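## Task

Press the OSFP module sitting in port 31 (top row, the rightmost one) fully home so that it latches, using gentle force only. All other modules must stay latched, and the robot must not topple or finish leaning.

## Robot and tools

ROBOT. TidyBot++ is a single-arm mobile robot. Its base is 0.54 m long, 0.50 m wide and 0.38 m tall and rolls on four powered casters. On top sits one seven-joint arm ending in a two-finger gripper. The shoulder is 0.12 m ahead of the base centre and 0.68 m above the floor. Upper arm 0.42 m, forearm 0.31 m, wrist to hand point 0.31 m. Cameras: base_camera and wrist_camera, which looks along the hand. The arm begins folded with the hand pointing down; folded, the hand reaches up to 0.08 m past the base front.

FRAMES. Base frame: metres, origin on the floor below the base centre, x forward, y left, z up. hand_pose and hand_target use it: the point between the finger pads, the hand's own z axis pointing out along the fingers, fingers closing along its y axis. The odometry frame is the base frame as it was when the scene began; base_odometry reports x, y and heading there (heading in rad, left positive, -3.142 to 3.142), counted from wheel turns, so slip looks like travel and drift of a few cm builds up. base_tilt is in degrees, positive when leaning forward or right.

move. Every argument except cameras and blocking forms the action.
- base: an object of offsets from where the base last reported itself (or from where it is, if a move was still running). translate_m: metres, forward positive, -2 to 2. strafe_m: metres, left positive, -2 to 2. rotate_rad: radians, counter-clockwise from above positive, -6.3 to 6.3. Translation goes straight to the point along the base's axes at the start.
- joints: absolute targets by name, in radians. joint_1_rad any angle (positive turns the arm clockwise from above, opposite to heading); joint_2_rad -2.249 to 2.249 (0 upper arm vertical, positive leans forward); joint_3_rad any angle; joint_4_rad -2.579 to 2.579 (elbow, 0 straight; with joint_3 at 3.14 negative bends forward); joint_5_rad any angle; joint_6_rad -2.099 to 2.099 (wrist; negative bends hand forward with joint_3 3.14 and joint_5 0); joint_7_rad any angle (hand roll; positive counter-clockwise from above when pointing down). gripper_pos 0 (open, about 85 mm gap) to 1 (closed). Unbounded joints take the shorter way, so send steps under half a turn.
- target: one list of seven numbers [x, y, z, qw, qx, qy, qz], an absolute hand pose in the base frame, metres then a unit quaternion. Alongside it, joints may only carry gripper_pos.
- speeds: caps for this action only: translate_m or strafe_m 0.05 to 0.5 m/s (name just one when both are moving), rotate_rad 0.1 to 1.57 rad/s.
- cameras: list of base_camera, wrist_camera or all; [] for none. blocking: true (default) returns when everything is at rest; false returns in about 0.5 s while motion continues.
A call with no action just reports state and images.

wait: seconds from 0 to 10; reports like an empty move and returns early if running moves settle. stop: brakes all your running motions. zoom_image: camera plus region [x0, y0, x1, y1] in pixels of that camera's latest image, at most 504 by 504. finished_scene: scene number of the current scene; irreversible, and the result normally says whether the goal was met.

RESULT LINES. move: done, or the worst status. base_status, joint_status, hand_status: done, moving, off_target (rested away from target, may still press), not_followed (a check withheld arm targets; the robot may keep trying), contact_stop or time_out (uncommanded stops; the base times out after 14 s). hand_status is done within 10 mm and 2 degrees; off_target by up to about 3 cm is common. 'pose unreachable' and 'joint command not followed' with 'cause:' flag withheld arm commands (self-collision). ARM HIT means the arm struck the base or itself. motor_effort gives percent of max torque per motor, positive toward higher joint values, with the peak of the last action in brackets; useful for sensing contact. joint_positions, Motor temperatures (same joint order), MOTOR HOT at 60 °C, OVER-TEMPERATURE FAULT at 75 °C with keys saying limit_stop_at_motor_heat. torque_fault marks a 10 s arm stop after a sensor hit its limit (104.5 N m joints 1 to 4, 51.3 N m joints 5 to 7). on_its_own lists uncommanded behaviour; pictures names the image order; earlier move shows a non-blocking move's state. An uncommanded stop, fault or refused call cancels the rest of that reply's move, wait and finished_scene calls.

CORRECTING. To fix a hand position, add (wanted minus hand_pose) to your previous target. To hold still, resend hand_target, not hand_pose. For joints, send last command plus (wanted minus reading). Friction can leave small steps short; pose readings can be off a centimetre or two, so check the cameras.

CAUTIONS. The arm never avoids obstacles and keeps pressing when blocked, harder the further the target. For a port module, approach slowly, push gently in small steps along the module's insertion direction, and watch motor_effort and the images; stop once it seats. Poses low, close and forward of the base can drive the arm into the base. Catching the arm high while the base moves, sideways pushes with a raised hand, or swinging an outstretched arm can tip the robot; back away or retract the arm to right it. Avoid hard hits, slams, drops, hard grips on resting parts and knocking anything out of the work area. Long reaching or pushing heats motors.

Each tool is called after "Emit:" as name(argument=value, ...) on one line, values as JSON.

## Session

I'll start by looking at the current state.

Emit:
move()

Scene clock: 0.00 s.
Motor temperatures (°C): [32 30 30 32 38 44 38]
base_odometry: x=+0.000 y=+0.000 heading=+0.000
base_tilt: forward=-0.6 right=-0.4
base_status: not commanded
joint_positions: joint_1_rad=-0.016 joint_2_rad=-0.300 joint_3_rad=+3.155 joint_4_rad=-2.520 joint_5_rad=+0.036 joint_6_rad=-0.859 joint_7_rad=+1.559 gripper_pos=+0.000
joint_status: not commanded
motor_effort: joint_1_rad=-1 joint_2_rad=-3 joint_3_rad=+1 joint_4_rad=+14 joint_5_rad=+0 joint_6_rad=+1 joint_7_rad=-1
hand_pose: x=+0.2645 y=-0.0062 z=+0.5831 quat_wxyz=(+0.012, +0.999, +0.007, +0.031) (m; base frame)
hand_target: x=+0.2651 y=-0.0062 z=+0.5834 quat_wxyz=(+0.012, +0.999, +0.007, +0.032) (m; base frame)
hand_status: not commanded
pictures: base_camera, wrist_camera
Images, in order (width x height): base_camera 644x364, wrist_camera 644x476.

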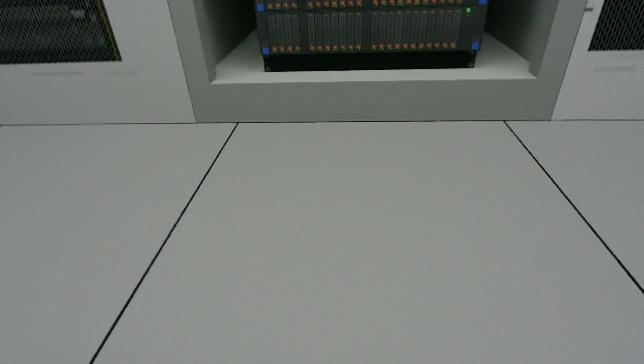

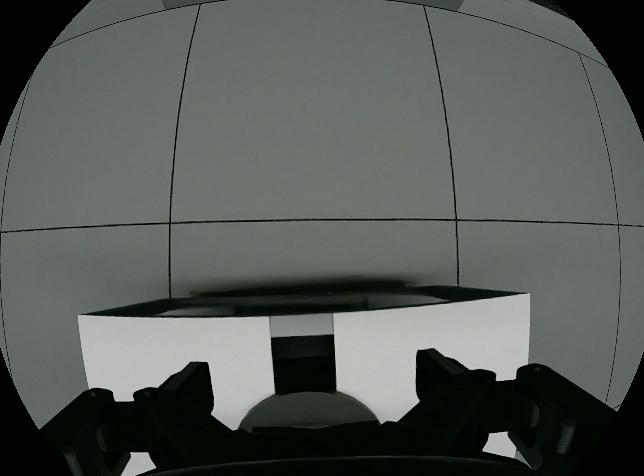

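Emit:
zoom_image(camera="base_camera", region=[230, 0, 510, 130])

Scaled by 1.800.

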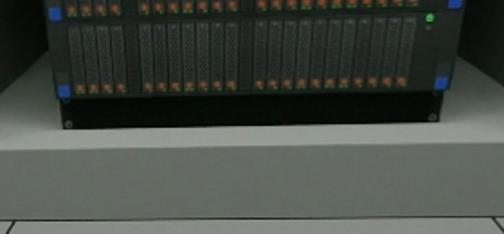

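Emit:
zoom_image(camera="base_camera", region=[370, 0, 500, 80])

Emit:
zoom_image(camera="base_camera", region=[250, 0, 380, 80])

Scaled by 3.877.

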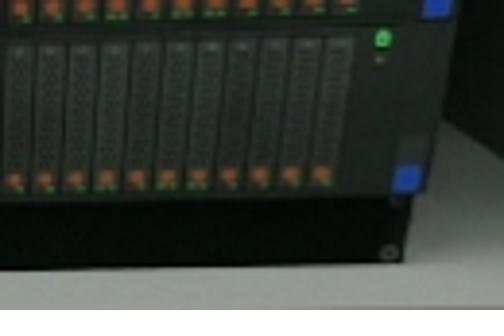

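Scaled by 3.877.

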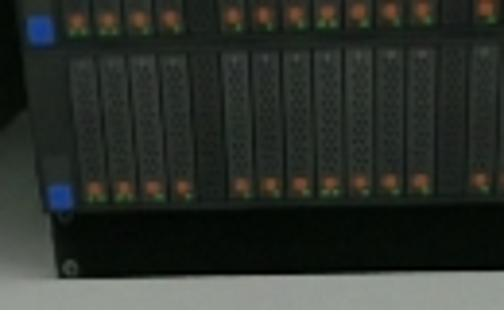

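Emit:
move(joints={"joint_2_rad": -0.3, "joint_4_rad": -2.3, "joint_6_rad": 0.3})

Scene clock: 5.23 s.
Motor temperatures (°C): [32 30 30 32 38 44 38]
move: done
base_odometry: x=+0.000 y=+0.000 heading=+0.000
base_tilt: forward=-0.5 right=-0.4
base_status: not commanded
joint_positions: joint_1_rad=-0.016 joint_2_rad=-0.302 joint_3_rad=+3.155 joint_4_rad=-2.304 joint_5_rad=+0.036 joint_6_rad=+0.254 joint_7_rad=+1.559 gripper_pos=+0.000
joint_status: all done
motor_effort: joint_1_rad=-1(1) joint_2_rad=-10(10) joint_3_rad=+1(1) joint_4_rad=+20(22) joint_5_rad=+0(0) joint_6_rad=+9(9) joint_7_rad=-1(1)
hand_pose: x=+0.5860 y=+0.0050 z=+0.8970 quat_wxyz=(+0.001, +0.767, +0.012, +0.642) (m; base frame)
hand_target: x=+0.5893 y=+0.0055 z=+0.9128 quat_wxyz=(+0.001, +0.751, +0.012, +0.660) (m; base frame)
hand_status: not commanded
pictures: base_camera, wrist_camera
Images, in order (width x height): base_camera 644x364, wrist_camera 644x476.

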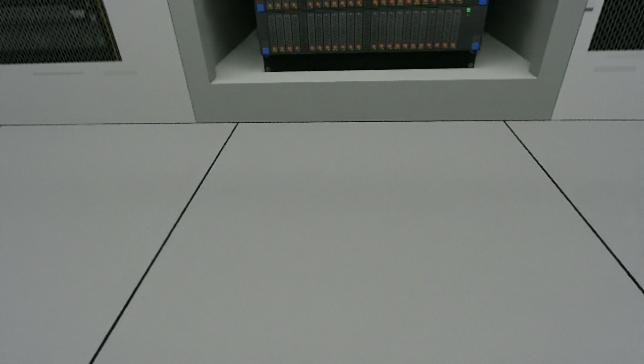

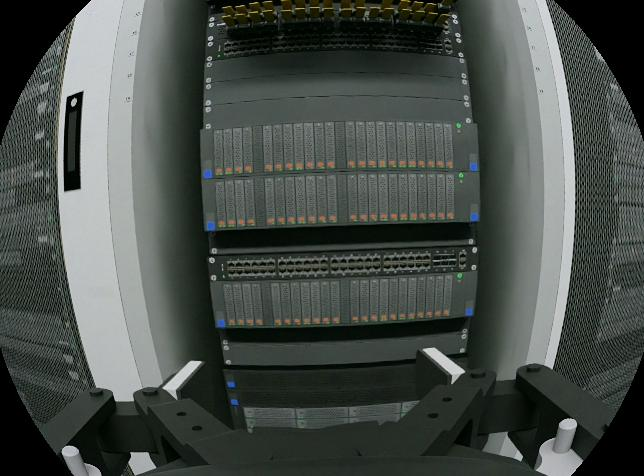

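Emit:
zoom_image(camera="wrist_camera", region=[190, 0, 490, 130])

Scaled by 1.680.

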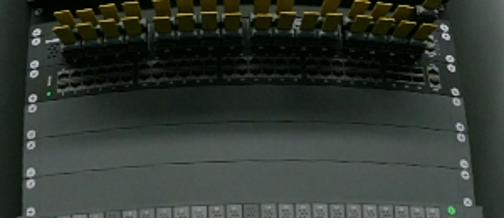

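Emit:
move(joints={"joint_6_rad": 0.8})

Scene clock: 7.33 s.
Motor temperatures (°C): [32 30 30 32 38 44 38]
move: done
base_odometry: x=+0.000 y=+0.000 heading=+0.000
base_tilt: forward=-0.6 right=-0.4
base_status: not commanded
joint_positions: joint_1_rad=-0.016 joint_2_rad=-0.303 joint_3_rad=+3.155 joint_4_rad=-2.304 joint_5_rad=+0.036 joint_6_rad=+0.757 joint_7_rad=+1.559 gripper_pos=+0.000
joint_status: all done
motor_effort: joint_1_rad=-1(1) joint_2_rad=-10(12) joint_3_rad=+1(1) joint_4_rad=+20(23) joint_5_rad=+0(0) joint_6_rad=+8(10) joint_7_rad=-1(1)
hand_pose: x=+0.5742 y=+0.0093 z=+1.0519 quat_wxyz=(-0.004, +0.583, +0.014, +0.813) (m; base frame)
hand_target: x=+0.5707 y=+0.0096 z=+1.0657 quat_wxyz=(-0.004, +0.565, +0.014, +0.825) (m; base frame)
hand_status: not commanded
pictures: base_camera, wrist_camera
Images, in order (width x height): base_camera 644x364, wrist_camera 644x476.

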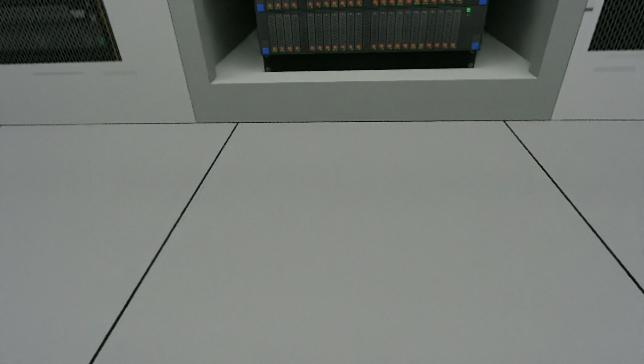

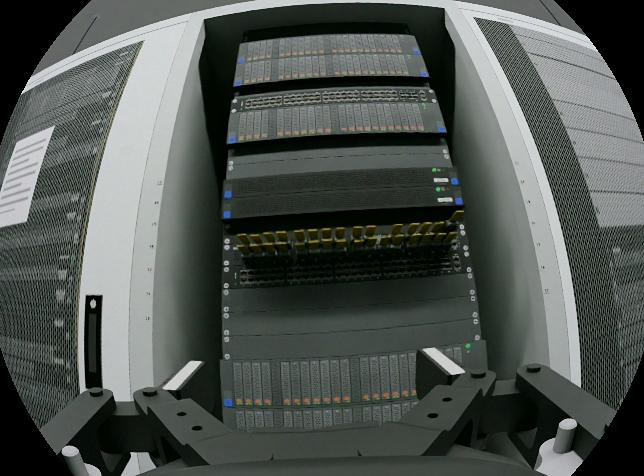

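Emit:
zoom_image(camera="wrist_camera", region=[220, 195, 480, 300])

Emit:
zoom_image(camera="wrist_camera", region=[360, 195, 480, 295])

Emit:
zoom_image(camera="wrist_camera", region=[220, 205, 340, 305])

Scaled by 1.938.

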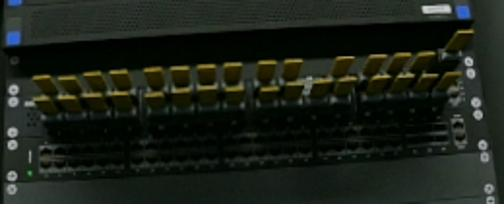

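Scaled by 4.200.

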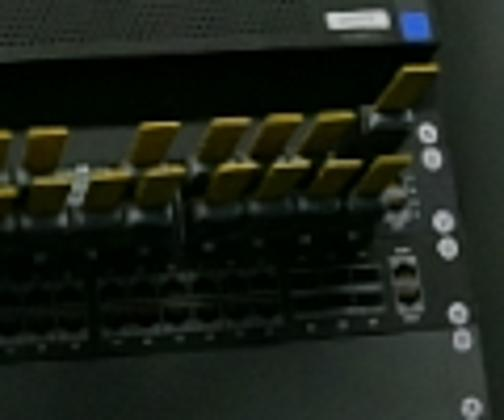

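Scaled by 4.200.

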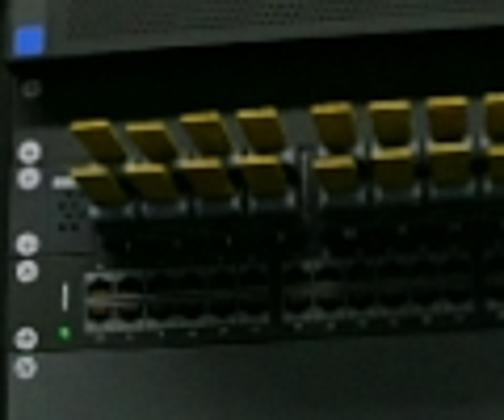

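Emit:
zoom_image(camera="base_camera", region=[0, 60, 504, 364])

Scaled by 1.000.

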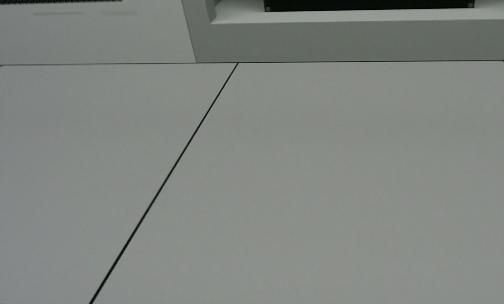

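Emit:
move(base={"translate_m": 0.2, "strafe_m": -0.2, "rotate_rad": -0.05}, joints={"joint_1_rad": 0.0, "joint_2_rad": -0.129, "joint_3_rad": 3.14, "joint_4_rad": -0.984, "joint_5_rad": 0.0, "joint_6_rad": -0.67, "joint_7_rad": 1.57, "gripper_pos": 1.0})

Scene clock: 30.77 s.
Motor temperatures (°C): [32 30 30 33 38 44 38]
move: done
base_odometry: x=+0.200 y=-0.200 heading=-0.050
base_tilt: forward=-0.5 right=-0.4
base_status: done
joint_positions: joint_1_rad=-0.016 joint_2_rad=-0.145 joint_3_rad=+3.153 joint_4_rad=-0.999 joint_5_rad=+0.036 joint_6_rad=-0.631 joint_7_rad=+1.559 gripper_pos=+0.999
joint_status: all done
motor_effort: joint_1_rad=+0(2) joint_2_rad=-13(20) joint_3_rad=+1(4) joint_4_rad=+18(24) joint_5_rad=+0(1) joint_6_rad=+9(9) joint_7_rad=-1(2)
hand_pose: x=+0.6056 y=-0.0039 z=+1.3314 quat_wxyz=(+0.011, +0.676, -0.001, +0.737) (m; base frame)
hand_target: x=+0.6130 y=+0.0023 z=+1.3196 quat_wxyz=(-0.001, +0.691, +0.000, +0.723) (m; base frame)
hand_status: not commanded
pictures: base_camera, wrist_camera
Images, in order (width x height): base_camera 644x364, wrist_camera 644x476.

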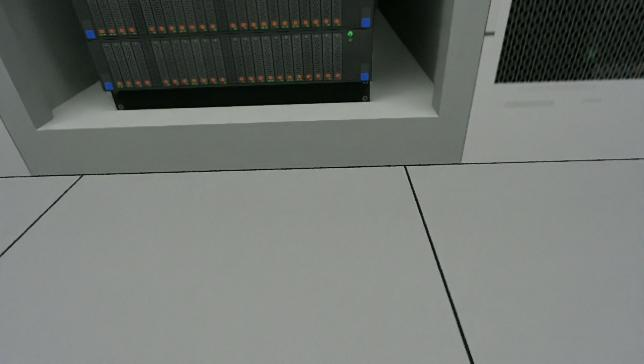

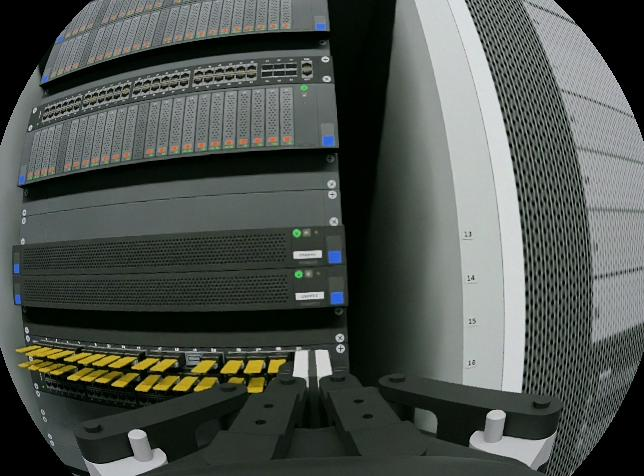

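Emit:
zoom_image(camera="wrist_camera", region=[180, 320, 360, 420])

Emit:
zoom_image(camera="wrist_camera", region=[0, 320, 200, 420])

Emit:
zoom_image(camera="wrist_camera", region=[250, 330, 350, 400])

Scaled by 2.800.

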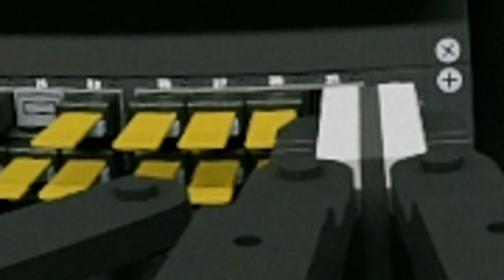

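Scaled by 2.520.

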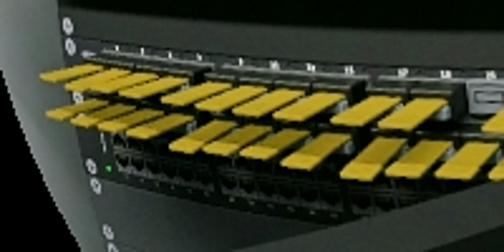

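Scaled by 5.040.

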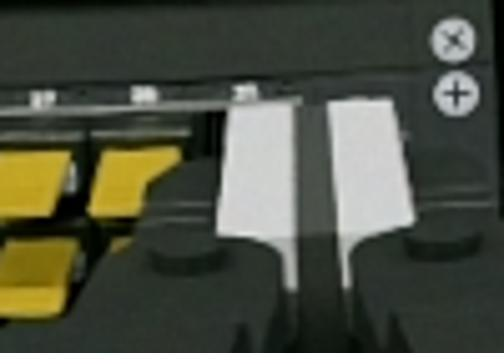

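Emit:
move(base={"translate_m": 0.05, "strafe_m": 0.02, "rotate_rad": -0.01}, joints={"joint_2_rad": -0.222, "joint_4_rad": -1.254, "joint_6_rad": -0.498})

Scene clock: 40.40 s.
Motor temperatures (°C): [32 30 30 33 38 44 38]
move: done
base_odometry: x=+0.251 y=-0.183 heading=-0.061
base_tilt: forward=-0.6 right=-0.4
base_status: done
joint_positions: joint_1_rad=-0.016 joint_2_rad=-0.219 joint_3_rad=+3.151 joint_4_rad=-1.250 joint_5_rad=+0.036 joint_6_rad=-0.541 joint_7_rad=+1.559 gripper_pos=+0.999
joint_status: all done
motor_effort: joint_1_rad=-1(2) joint_2_rad=-12(18) joint_3_rad=+1(2) joint_4_rad=+20(23) joint_5_rad=+0(1) joint_6_rad=+9(10) joint_7_rad=-1(1)
hand_pose: x=+0.6085 y=-0.0019 z=+1.2540 quat_wxyz=(+0.010, +0.707, +0.002, +0.707) (m; base frame)
hand_target: x=+0.6072 y=+0.0023 z=+1.2662 quat_wxyz=(-0.001, +0.693, +0.000, +0.721) (m; base frame)
hand_status: not commanded
pictures: base_camera, wrist_camera
Images, in order (width x height): base_camera 644x364, wrist_camera 644x476.

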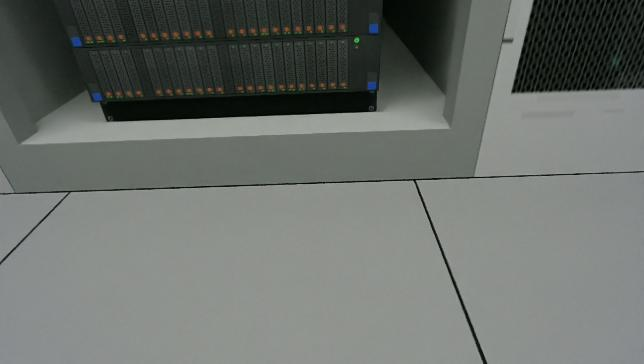

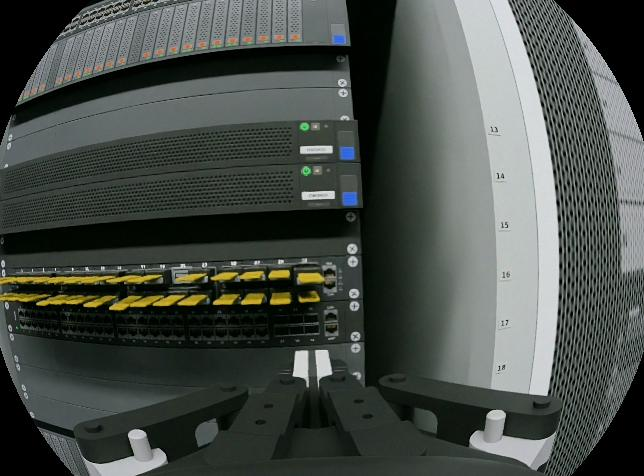

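Emit:
zoom_image(camera="wrist_camera", region=[240, 240, 370, 330])

Emit:
zoom_image(camera="wrist_camera", region=[270, 250, 350, 310])

Emit:
zoom_image(camera="wrist_camera", region=[270, 320, 350, 400])

Scaled by 3.877.

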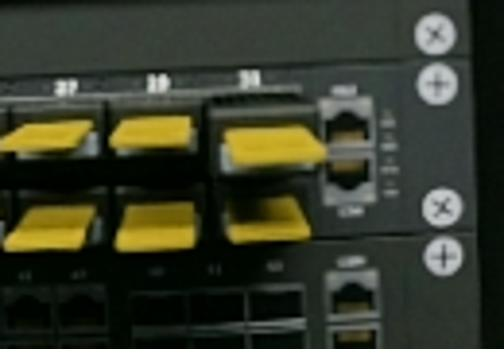

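Scaled by 6.300.

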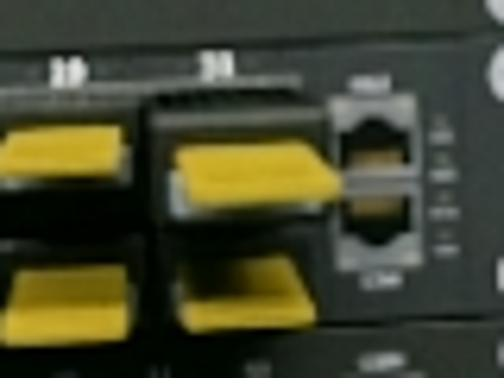

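Scaled by 6.300.

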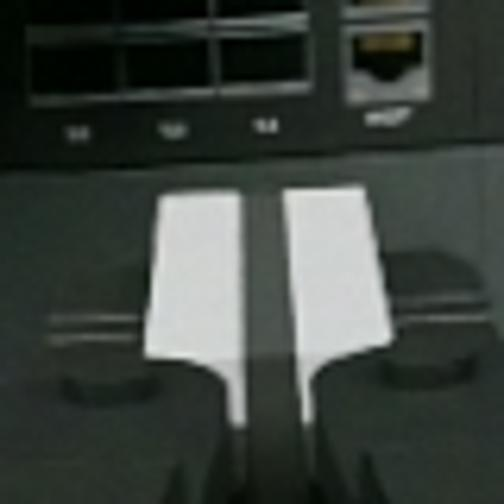

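Emit:
zoom_image(camera="wrist_camera", region=[0, 250, 130, 320])

Emit:
zoom_image(camera="wrist_camera", region=[110, 250, 240, 320])

Scaled by 3.877.

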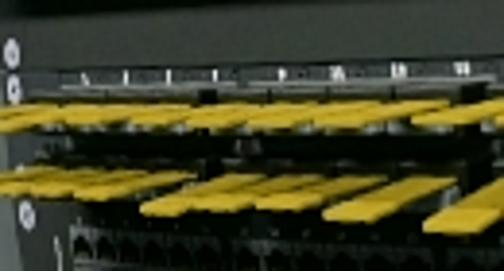

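Scaled by 3.877.

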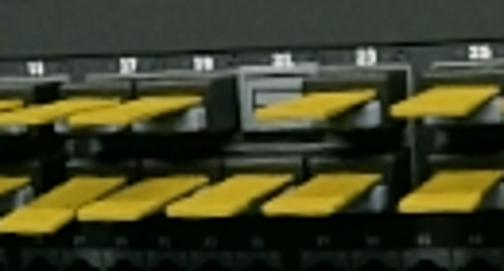

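Emit:
move(base={"translate_m": 0.04}, joints={"joint_2_rad": -0.159, "joint_4_rad": -1.083, "joint_6_rad": -0.687})

Scene clock: 58.93 s.
Motor temperatures (°C): [32 29 30 33 38 45 38]
move: done
base_odometry: x=+0.292 y=-0.185 heading=-0.060
base_tilt: forward=-0.5 right=-0.4
base_status: done
joint_positions: joint_1_rad=-0.016 joint_2_rad=-0.164 joint_3_rad=+3.151 joint_4_rad=-1.099 joint_5_rad=+0.036 joint_6_rad=-0.650 joint_7_rad=+1.559 gripper_pos=+0.999
joint_status: all done
motor_effort: joint_1_rad=-1(1) joint_2_rad=-13(17) joint_3_rad=+1(2) joint_4_rad=+20(21) joint_5_rad=+0(0) joint_6_rad=+9(10) joint_7_rad=-1(1)
hand_pose: x=+0.6148 y=-0.0027 z=+1.2789 quat_wxyz=(+0.010, +0.712, +0.000, +0.702) (m; base frame)
hand_target: x=+0.6143 y=+0.0023 z=+1.2742 quat_wxyz=(-0.001, +0.721, +0.000, +0.693) (m; base frame)
hand_status: not commanded
pictures: base_camera, wrist_camera
Images, in order (width x height): base_camera 644x364, wrist_camera 644x476.

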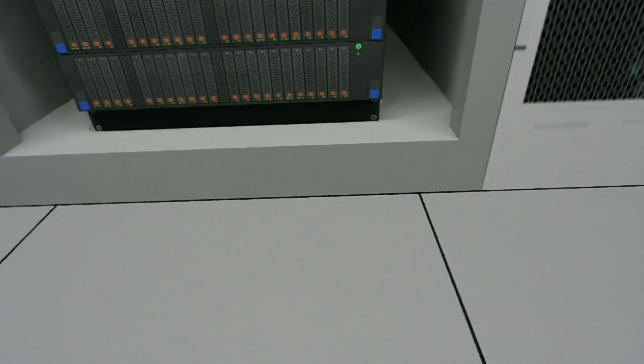

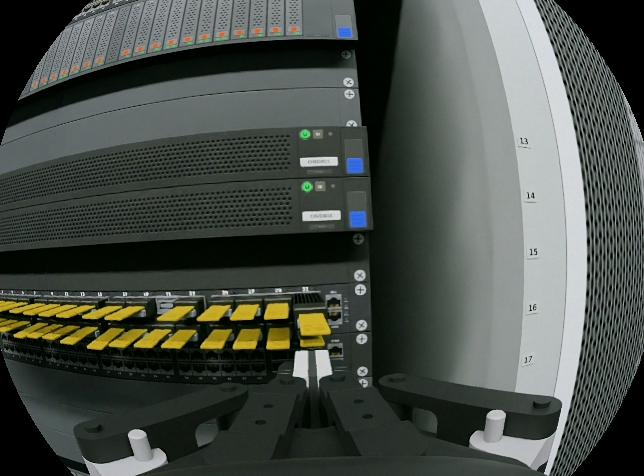

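Emit:
zoom_image(camera="wrist_camera", region=[260, 280, 370, 380])

Emit:
zoom_image(camera="wrist_camera", region=[280, 285, 345, 335])

Emit:
zoom_image(camera="wrist_camera", region=[280, 325, 345, 385])

Scaled by 4.582.

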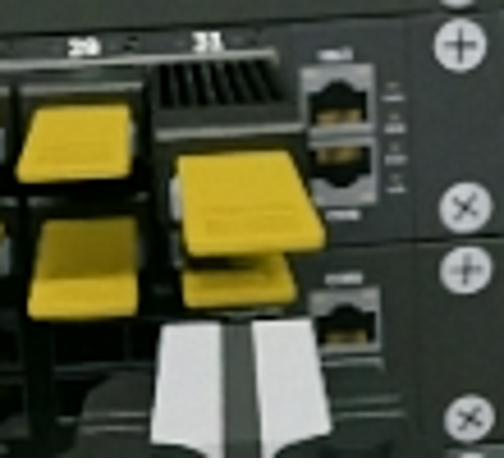

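Scaled by 7.754.

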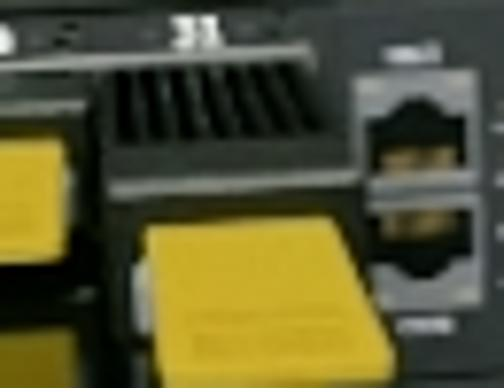

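Scaled by 7.754.

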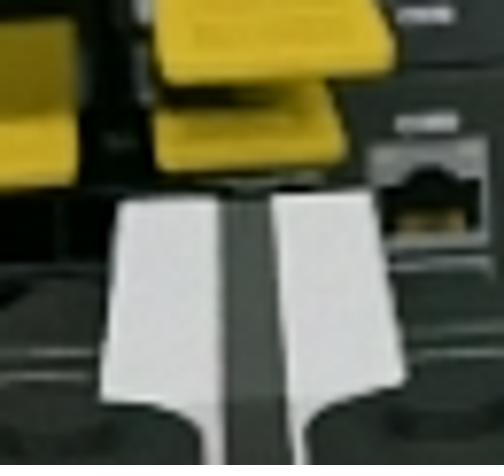

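Emit:
move(base={"translate_m": 0.012, "strafe_m": -0.024, "rotate_rad": 0.03}, joints={"joint_4_rad": -1.072})

Scene clock: 71.60 s.
Motor temperatures (°C): [32 29 30 33 38 44 38]
move: done
base_odometry: x=+0.302 y=-0.210 heading=-0.030
base_tilt: forward=-0.5 right=-0.4
base_status: done
joint_positions: joint_1_rad=-0.015 joint_2_rad=-0.162 joint_3_rad=+3.146 joint_4_rad=-1.084 joint_5_rad=+0.036 joint_6_rad=-0.652 joint_7_rad=+1.559 gripper_pos=+0.999
joint_status: all done
motor_effort: joint_1_rad=+0(2) joint_2_rad=-14(16) joint_3_rad=+1(4) joint_4_rad=+20(21) joint_5_rad=+0(1) joint_6_rad=+9(10) joint_7_rad=-1(1)
hand_pose: x=+0.6133 y=-0.0008 z=+1.2855 quat_wxyz=(+0.010, +0.709, +0.002, +0.706) (m; base frame)
hand_target: x=+0.6123 y=+0.0023 z=+1.2804 quat_wxyz=(-0.001, +0.717, +0.000, +0.697) (m; base frame)
hand_status: not commanded
pictures: base_camera, wrist_camera
Images, in order (width x height): base_camera 644x364, wrist_camera 644x476.

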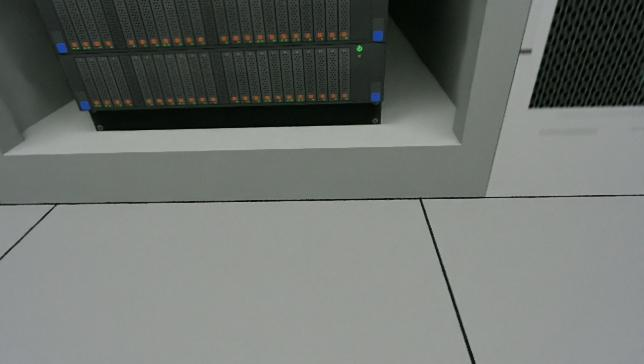

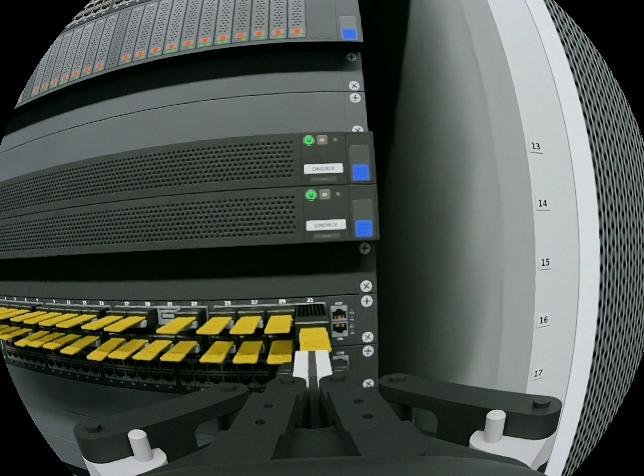

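Emit:
zoom_image(camera="wrist_camera", region=[280, 290, 345, 340])

Emit:
zoom_image(camera="wrist_camera", region=[280, 325, 345, 385])

Emit:
zoom_image(camera="wrist_camera", region=[250, 290, 380, 390])

Scaled by 7.754.

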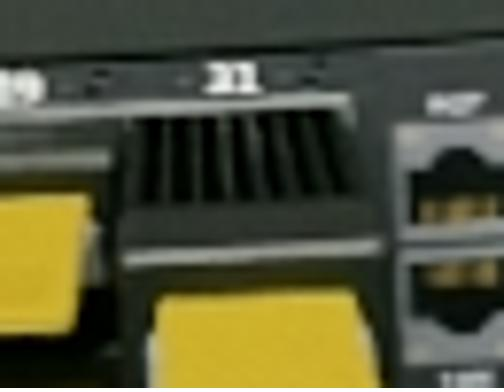

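Scaled by 7.754.

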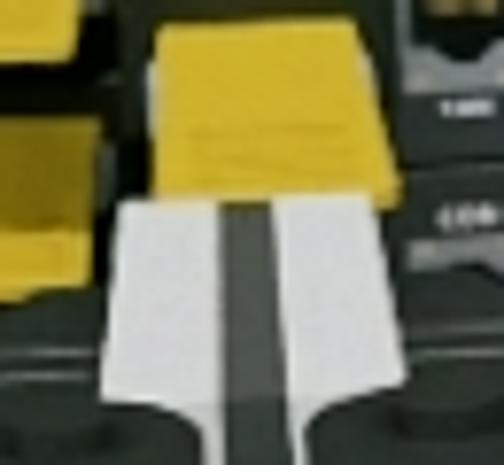

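Scaled by 3.877.

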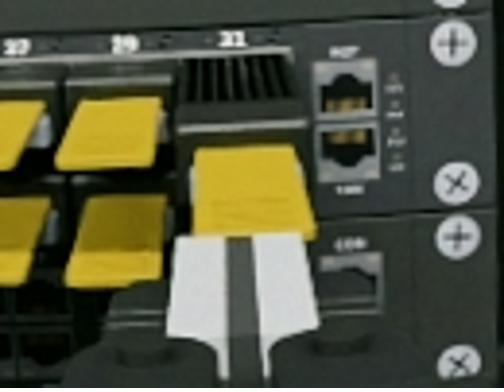

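Emit:
move(base={"translate_m": 0.018, "strafe_m": -0.004}, speeds={"translate_m": 0.1})

Scene clock: 81.27 s.
Motor temperatures (°C): [31 29 30 33 38 44 38]
move: done
base_odometry: x=+0.320 y=-0.215 heading=-0.030
base_tilt: forward=-0.6 right=-0.4
base_status: done
joint_positions: joint_1_rad=-0.015 joint_2_rad=-0.158 joint_3_rad=+3.146 joint_4_rad=-1.083 joint_5_rad=+0.036 joint_6_rad=-0.653 joint_7_rad=+1.559 gripper_pos=+0.999
joint_status: not commanded
motor_effort: joint_1_rad=+0(1) joint_2_rad=-13(17) joint_3_rad=+1(3) joint_4_rad=+18(20) joint_5_rad=+0(0) joint_6_rad=+9(9) joint_7_rad=-1(1)
hand_pose: x=+0.6152 y=-0.0008 z=+1.2841 quat_wxyz=(+0.010, +0.710, +0.002, +0.704) (m; base frame)
hand_target: x=+0.6123 y=+0.0023 z=+1.2804 quat_wxyz=(-0.001, +0.717, +0.000, +0.697) (m; base frame)
hand_status: not commanded
pictures: base_camera, wrist_camera
Images, in order (width x height): base_camera 644x364, wrist_camera 644x476.

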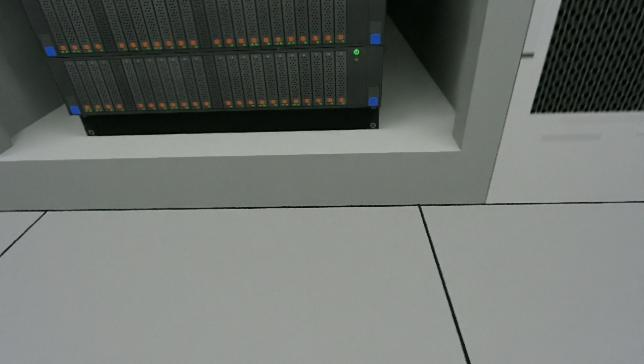

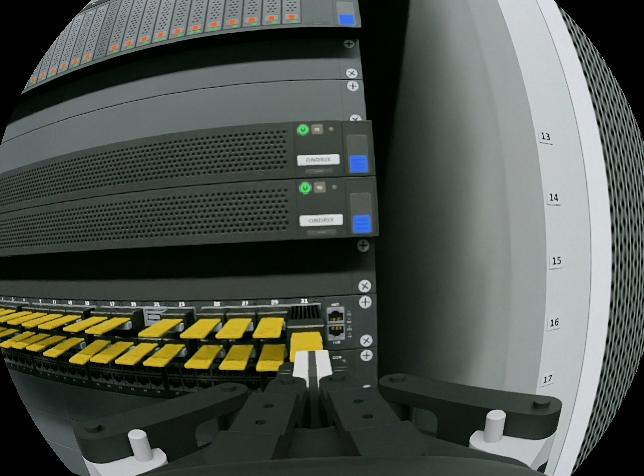

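Emit:
zoom_image(camera="wrist_camera", region=[280, 325, 345, 385])

Emit:
zoom_image(camera="wrist_camera", region=[270, 290, 345, 350])

Emit:
zoom_image(camera="wrist_camera", region=[240, 290, 370, 390])

Scaled by 7.754.

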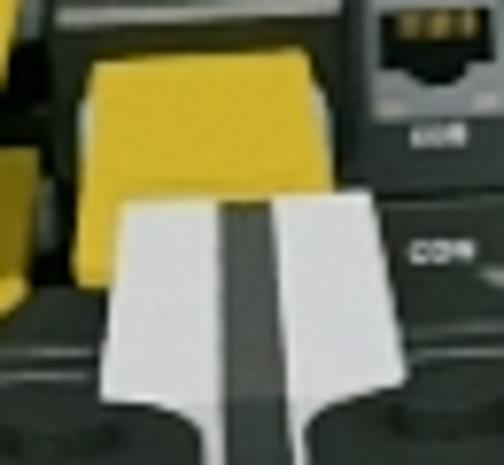

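Scaled by 6.720.

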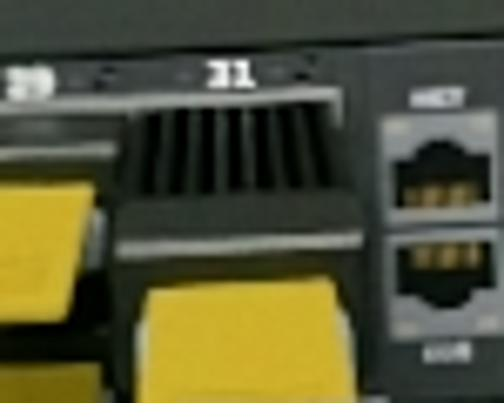

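Scaled by 3.877.

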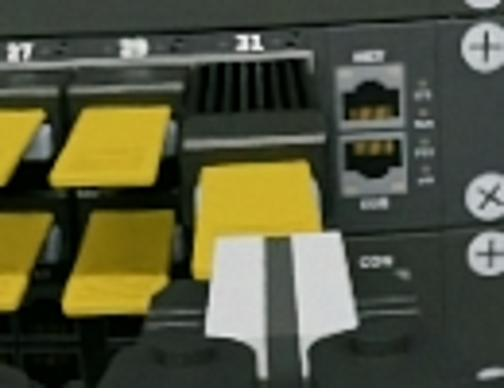

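Emit:
move(base={"translate_m": 0.007}, speeds={"translate_m": 0.05})

Emit:
zoom_image(camera="wrist_camera", region=[280, 325, 345, 385])

Emit:
zoom_image(camera="wrist_camera", region=[270, 290, 345, 350])

Scene clock: 85.50 s.
Motor temperatures (°C): [31 29 30 33 38 44 38]
move: done
base_odometry: x=+0.328 y=-0.215 heading=-0.030
base_tilt: forward=-0.6 right=-0.3
base_status: done
joint_positions: joint_1_rad=-0.015 joint_2_rad=-0.159 joint_3_rad=+3.146 joint_4_rad=-1.083 joint_5_rad=+0.036 joint_6_rad=-0.653 joint_7_rad=+1.559 gripper_pos=+0.999
joint_status: not commanded
motor_effort: joint_1_rad=-1(2) joint_2_rad=-14(17) joint_3_rad=+1(2) joint_4_rad=+20(20) joint_5_rad=+0(0) joint_6_rad=+9(9) joint_7_rad=-1(1)
hand_pose: x=+0.6146 y=-0.0008 z=+1.2846 quat_wxyz=(+0.010, +0.709, +0.002, +0.705) (m; base frame)
hand_target: x=+0.6123 y=+0.0023 z=+1.2804 quat_wxyz=(-0.001, +0.717, +0.000, +0.697) (m; base frame)
hand_status: not commanded
pictures: base_camera, wrist_camera
Images, in order (width x height): base_camera 644x364, wrist_camera 644x476.

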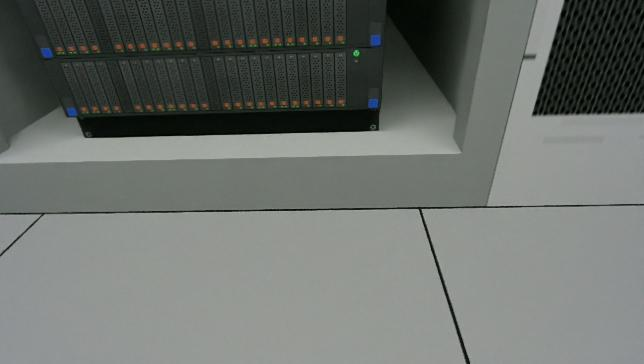

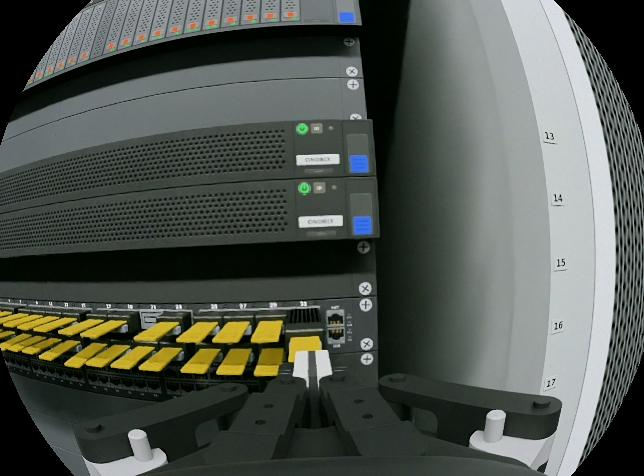

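Scaled by 7.754.

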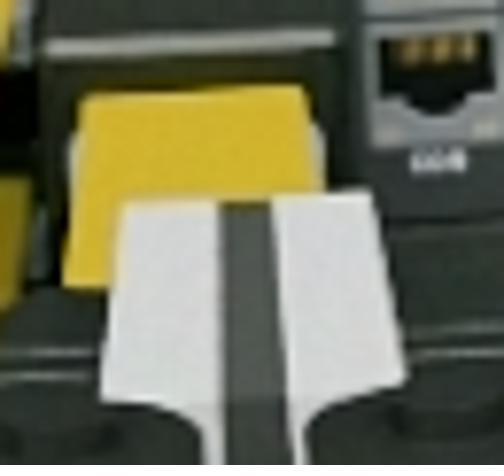

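Scaled by 6.720.

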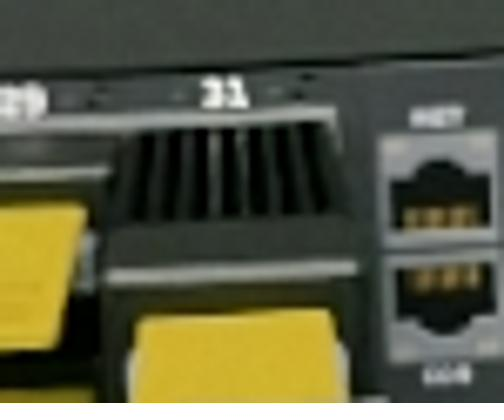

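Emit:
move(base={"translate_m": 0.006}, speeds={"translate_m": 0.05}, cameras=["wrist_camera"])

Emit:
zoom_image(camera="wrist_camera", region=[270, 290, 345, 350])

Emit:
zoom_image(camera="wrist_camera", region=[280, 325, 345, 385])

Scene clock: 93.30 s.
Motor temperatures (°C): [31 29 30 33 38 44 38]
move: done
base_odometry: x=+0.334 y=-0.216 heading=-0.031
base_tilt: forward=-0.5 right=-0.4
base_status: done
joint_positions: joint_1_rad=-0.015 joint_2_rad=-0.165 joint_3_rad=+3.146 joint_4_rad=-1.082 joint_5_rad=+0.036 joint_6_rad=-0.654 joint_7_rad=+1.559 gripper_pos=+0.999
joint_status: not commanded
motor_effort: joint_1_rad=-1(1) joint_2_rad=-14(14) joint_3_rad=+1(2) joint_4_rad=+19(20) joint_5_rad=+0(0) joint_6_rad=+9(9) joint_7_rad=-1(1)
hand_pose: x=+0.6107 y=-0.0008 z=+1.2882 quat_wxyz=(+0.010, +0.707, +0.001, +0.707) (m; base frame)
hand_target: x=+0.6123 y=+0.0023 z=+1.2804 quat_wxyz=(-0.001, +0.717, +0.000, +0.697) (m; base frame)
hand_status: not commanded
pictures: wrist_camera
Images, in order (width x height): wrist_camera 644x476.

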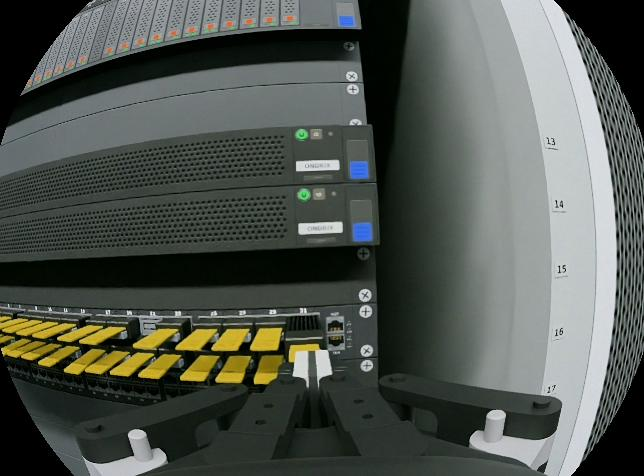

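Scaled by 6.720.

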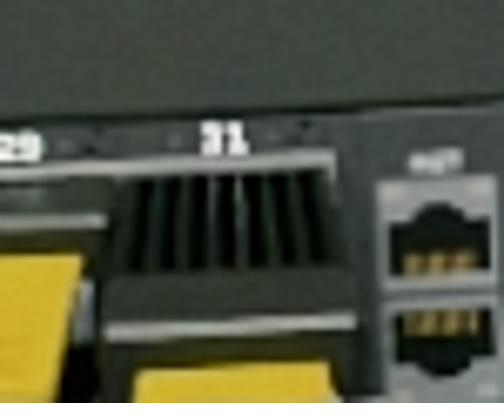

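Scaled by 7.754.

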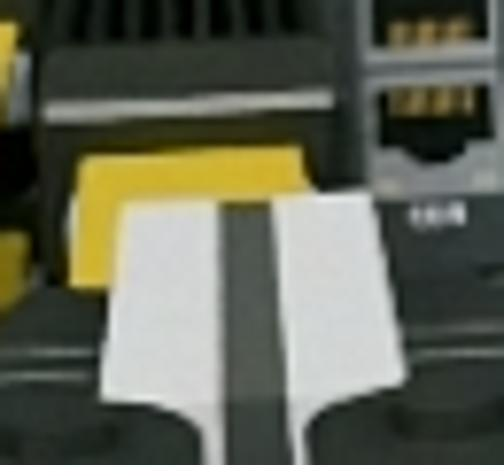

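Emit:
move(joints={"joint_2_rad": -0.144, "joint_4_rad": -1.077}, cameras=["wrist_camera"])

Emit:
zoom_image(camera="wrist_camera", region=[270, 290, 345, 350])

Scene clock: 101.37 s.
Motor temperatures (°C): [31 29 30 33 38 44 38]
move: done
base_odometry: x=+0.334 y=-0.216 heading=-0.031
base_tilt: forward=-0.5 right=-0.4
base_status: not commanded
joint_positions: joint_1_rad=-0.015 joint_2_rad=-0.165 joint_3_rad=+3.146 joint_4_rad=-1.082 joint_5_rad=+0.036 joint_6_rad=-0.654 joint_7_rad=+1.559 gripper_pos=+0.999
joint_status: all done
motor_effort: joint_1_rad=-1(1) joint_2_rad=-11(13) joint_3_rad=+1(1) joint_4_rad=+18(19) joint_5_rad=+0(0) joint_6_rad=+9(9) joint_7_rad=-1(1)
hand_pose: x=+0.6110 y=-0.0008 z=+1.2880 quat_wxyz=(+0.010, +0.707, +0.001, +0.707) (m; base frame)
hand_target: x=+0.6221 y=+0.0023 z=+1.2701 quat_wxyz=(-0.001, +0.724, +0.000, +0.690) (m; base frame)
hand_status: not commanded
pictures: wrist_camera
Images, in order (width x height): wrist_camera 644x476.

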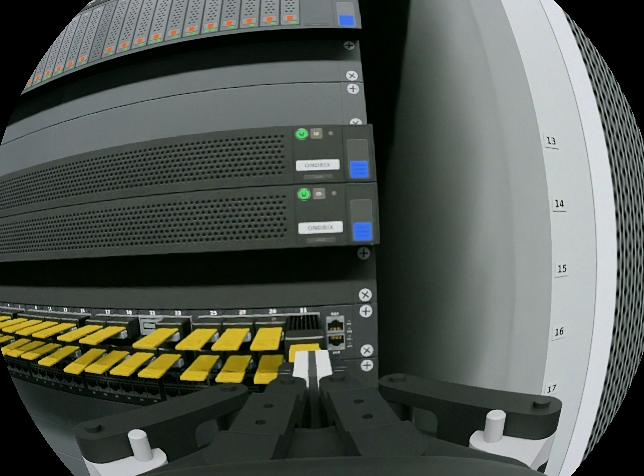

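Scaled by 6.720.

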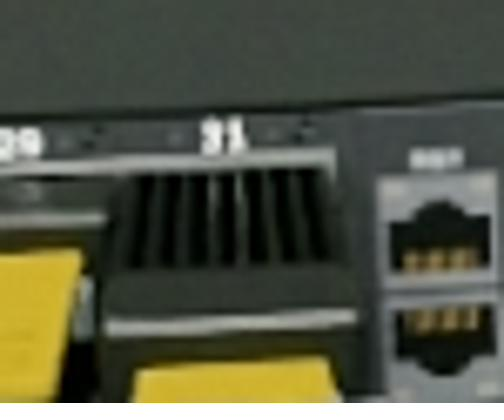

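Emit:
move(cameras=["wrist_camera"])

Emit:
zoom_image(camera="wrist_camera", region=[270, 290, 345, 350])

Emit:
zoom_image(camera="wrist_camera", region=[280, 325, 345, 385])

Scene clock: 104.57 s.
Motor temperatures (°C): [31 29 30 33 38 44 38]
base_odometry: x=+0.334 y=-0.216 heading=-0.031
base_tilt: forward=-0.6 right=-0.4
base_status: not commanded
joint_positions: joint_1_rad=-0.015 joint_2_rad=-0.164 joint_3_rad=+3.146 joint_4_rad=-1.082 joint_5_rad=+0.036 joint_6_rad=-0.654 joint_7_rad=+1.559 gripper_pos=+0.999
joint_status: all done
motor_effort: joint_1_rad=+0(1) joint_2_rad=-10(13) joint_3_rad=+1(1) joint_4_rad=+19(19) joint_5_rad=+0(0) joint_6_rad=+9(9) joint_7_rad=-1(1)
hand_pose: x=+0.6113 y=-0.0008 z=+1.2878 quat_wxyz=(+0.010, +0.707, +0.001, +0.707) (m; base frame)
hand_target: x=+0.6221 y=+0.0023 z=+1.2701 quat_wxyz=(-0.001, +0.724, +0.000, +0.690) (m; base frame)
hand_status: not commanded
pictures: wrist_camera
Images, in order (width x height): wrist_camera 644x476.

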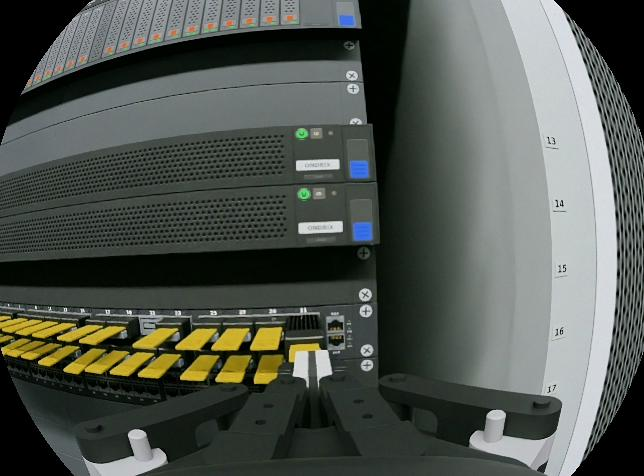

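Scaled by 6.720.

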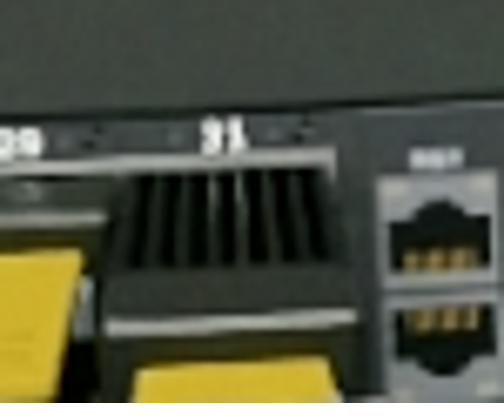

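Scaled by 7.754.

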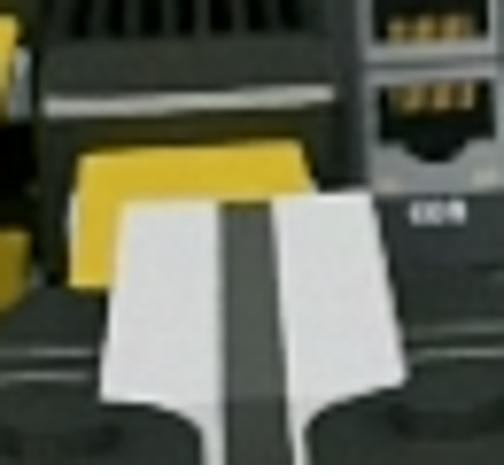

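Emit:
move(joints={"joint_2_rad": -0.124, "joint_4_rad": -1.083}, cameras=["wrist_camera"])

Emit:
zoom_image(camera="wrist_camera", region=[280, 325, 345, 385])

Scene clock: 108.90 s.
Motor temperatures (°C): [31 29 30 33 38 44 38]
move: off_target
base_odometry: x=+0.334 y=-0.216 heading=-0.031
base_tilt: forward=-0.6 right=-0.4
base_status: not commanded
joint_positions: joint_1_rad=-0.015 joint_2_rad=-0.164 joint_3_rad=+3.146 joint_4_rad=-1.082 joint_5_rad=+0.036 joint_6_rad=-0.654 joint_7_rad=+1.559 gripper_pos=+0.999
joint_status: joint_2_rad off_target (ended at -0.164, target -0.124); the others done
motor_effort: joint_1_rad=-1(1) joint_2_rad=-6(11) joint_3_rad=+1(1) joint_4_rad=+17(18) joint_5_rad=+0(0) joint_6_rad=+9(9) joint_7_rad=-1(1)
hand_pose: x=+0.6116 y=-0.0008 z=+1.2875 quat_wxyz=(+0.010, +0.707, +0.001, +0.707) (m; base frame)
hand_target: x=+0.6347 y=+0.0023 z=+1.2565 quat_wxyz=(-0.001, +0.733, +0.000, +0.680) (m; base frame)
hand_status: not commanded
pictures: wrist_camera
Images, in order (width x height): wrist_camera 644x476.

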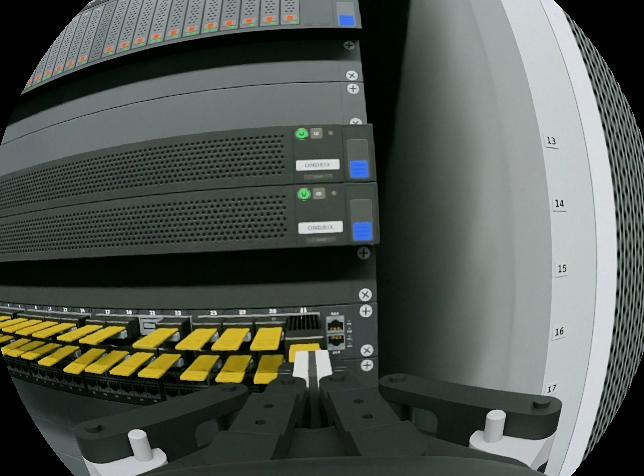

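Scaled by 7.754.

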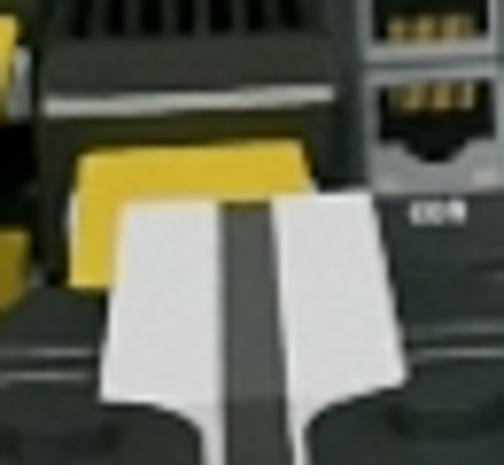

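Emit:
move(joints={"joint_2_rad": -0.104, "joint_4_rad": -1.089}, cameras=["wrist_camera"])

Emit:
zoom_image(camera="wrist_camera", region=[280, 325, 345, 385])

Scene clock: 110.00 s.
Motor temperatures (°C): [31 29 30 33 38 44 38]
move: off_target
base_odometry: x=+0.334 y=-0.216 heading=-0.031
base_tilt: forward=-0.5 right=-0.4
base_status: not commanded
joint_positions: joint_1_rad=-0.015 joint_2_rad=-0.162 joint_3_rad=+3.146 joint_4_rad=-1.082 joint_5_rad=+0.036 joint_6_rad=-0.654 joint_7_rad=+1.559 gripper_pos=+0.999
joint_status: joint_2_rad off_target (ended at -0.162, target -0.104); the others done
motor_effort: joint_1_rad=-1(1) joint_2_rad=-5(7) joint_3_rad=+1(1) joint_4_rad=+17(18) joint_5_rad=+0(0) joint_6_rad=+9(9) joint_7_rad=-1(1)
hand_pose: x=+0.6124 y=-0.0008 z=+1.2868 quat_wxyz=(+0.010, +0.708, +0.001, +0.706) (m; base frame)
hand_target: x=+0.6470 y=+0.0023 z=+1.2426 quat_wxyz=(-0.001, +0.742, +0.000, +0.670) (m; base frame)
hand_status: not commanded
pictures: wrist_camera
Images, in order (width x height): wrist_camera 644x476.

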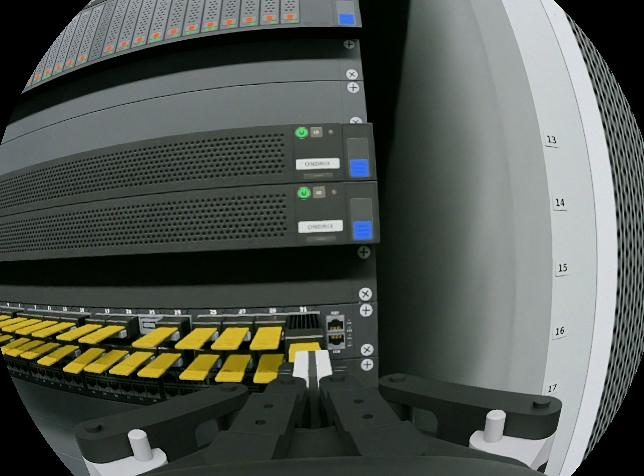

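Scaled by 7.754.

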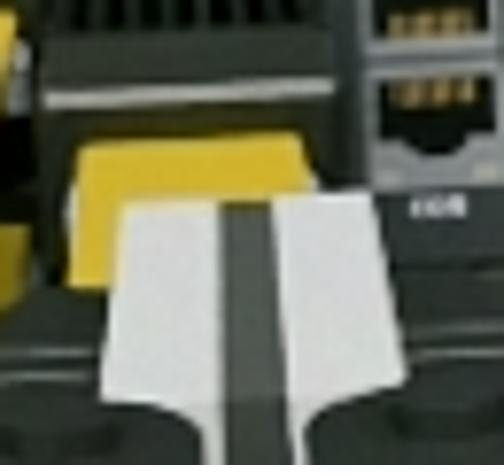

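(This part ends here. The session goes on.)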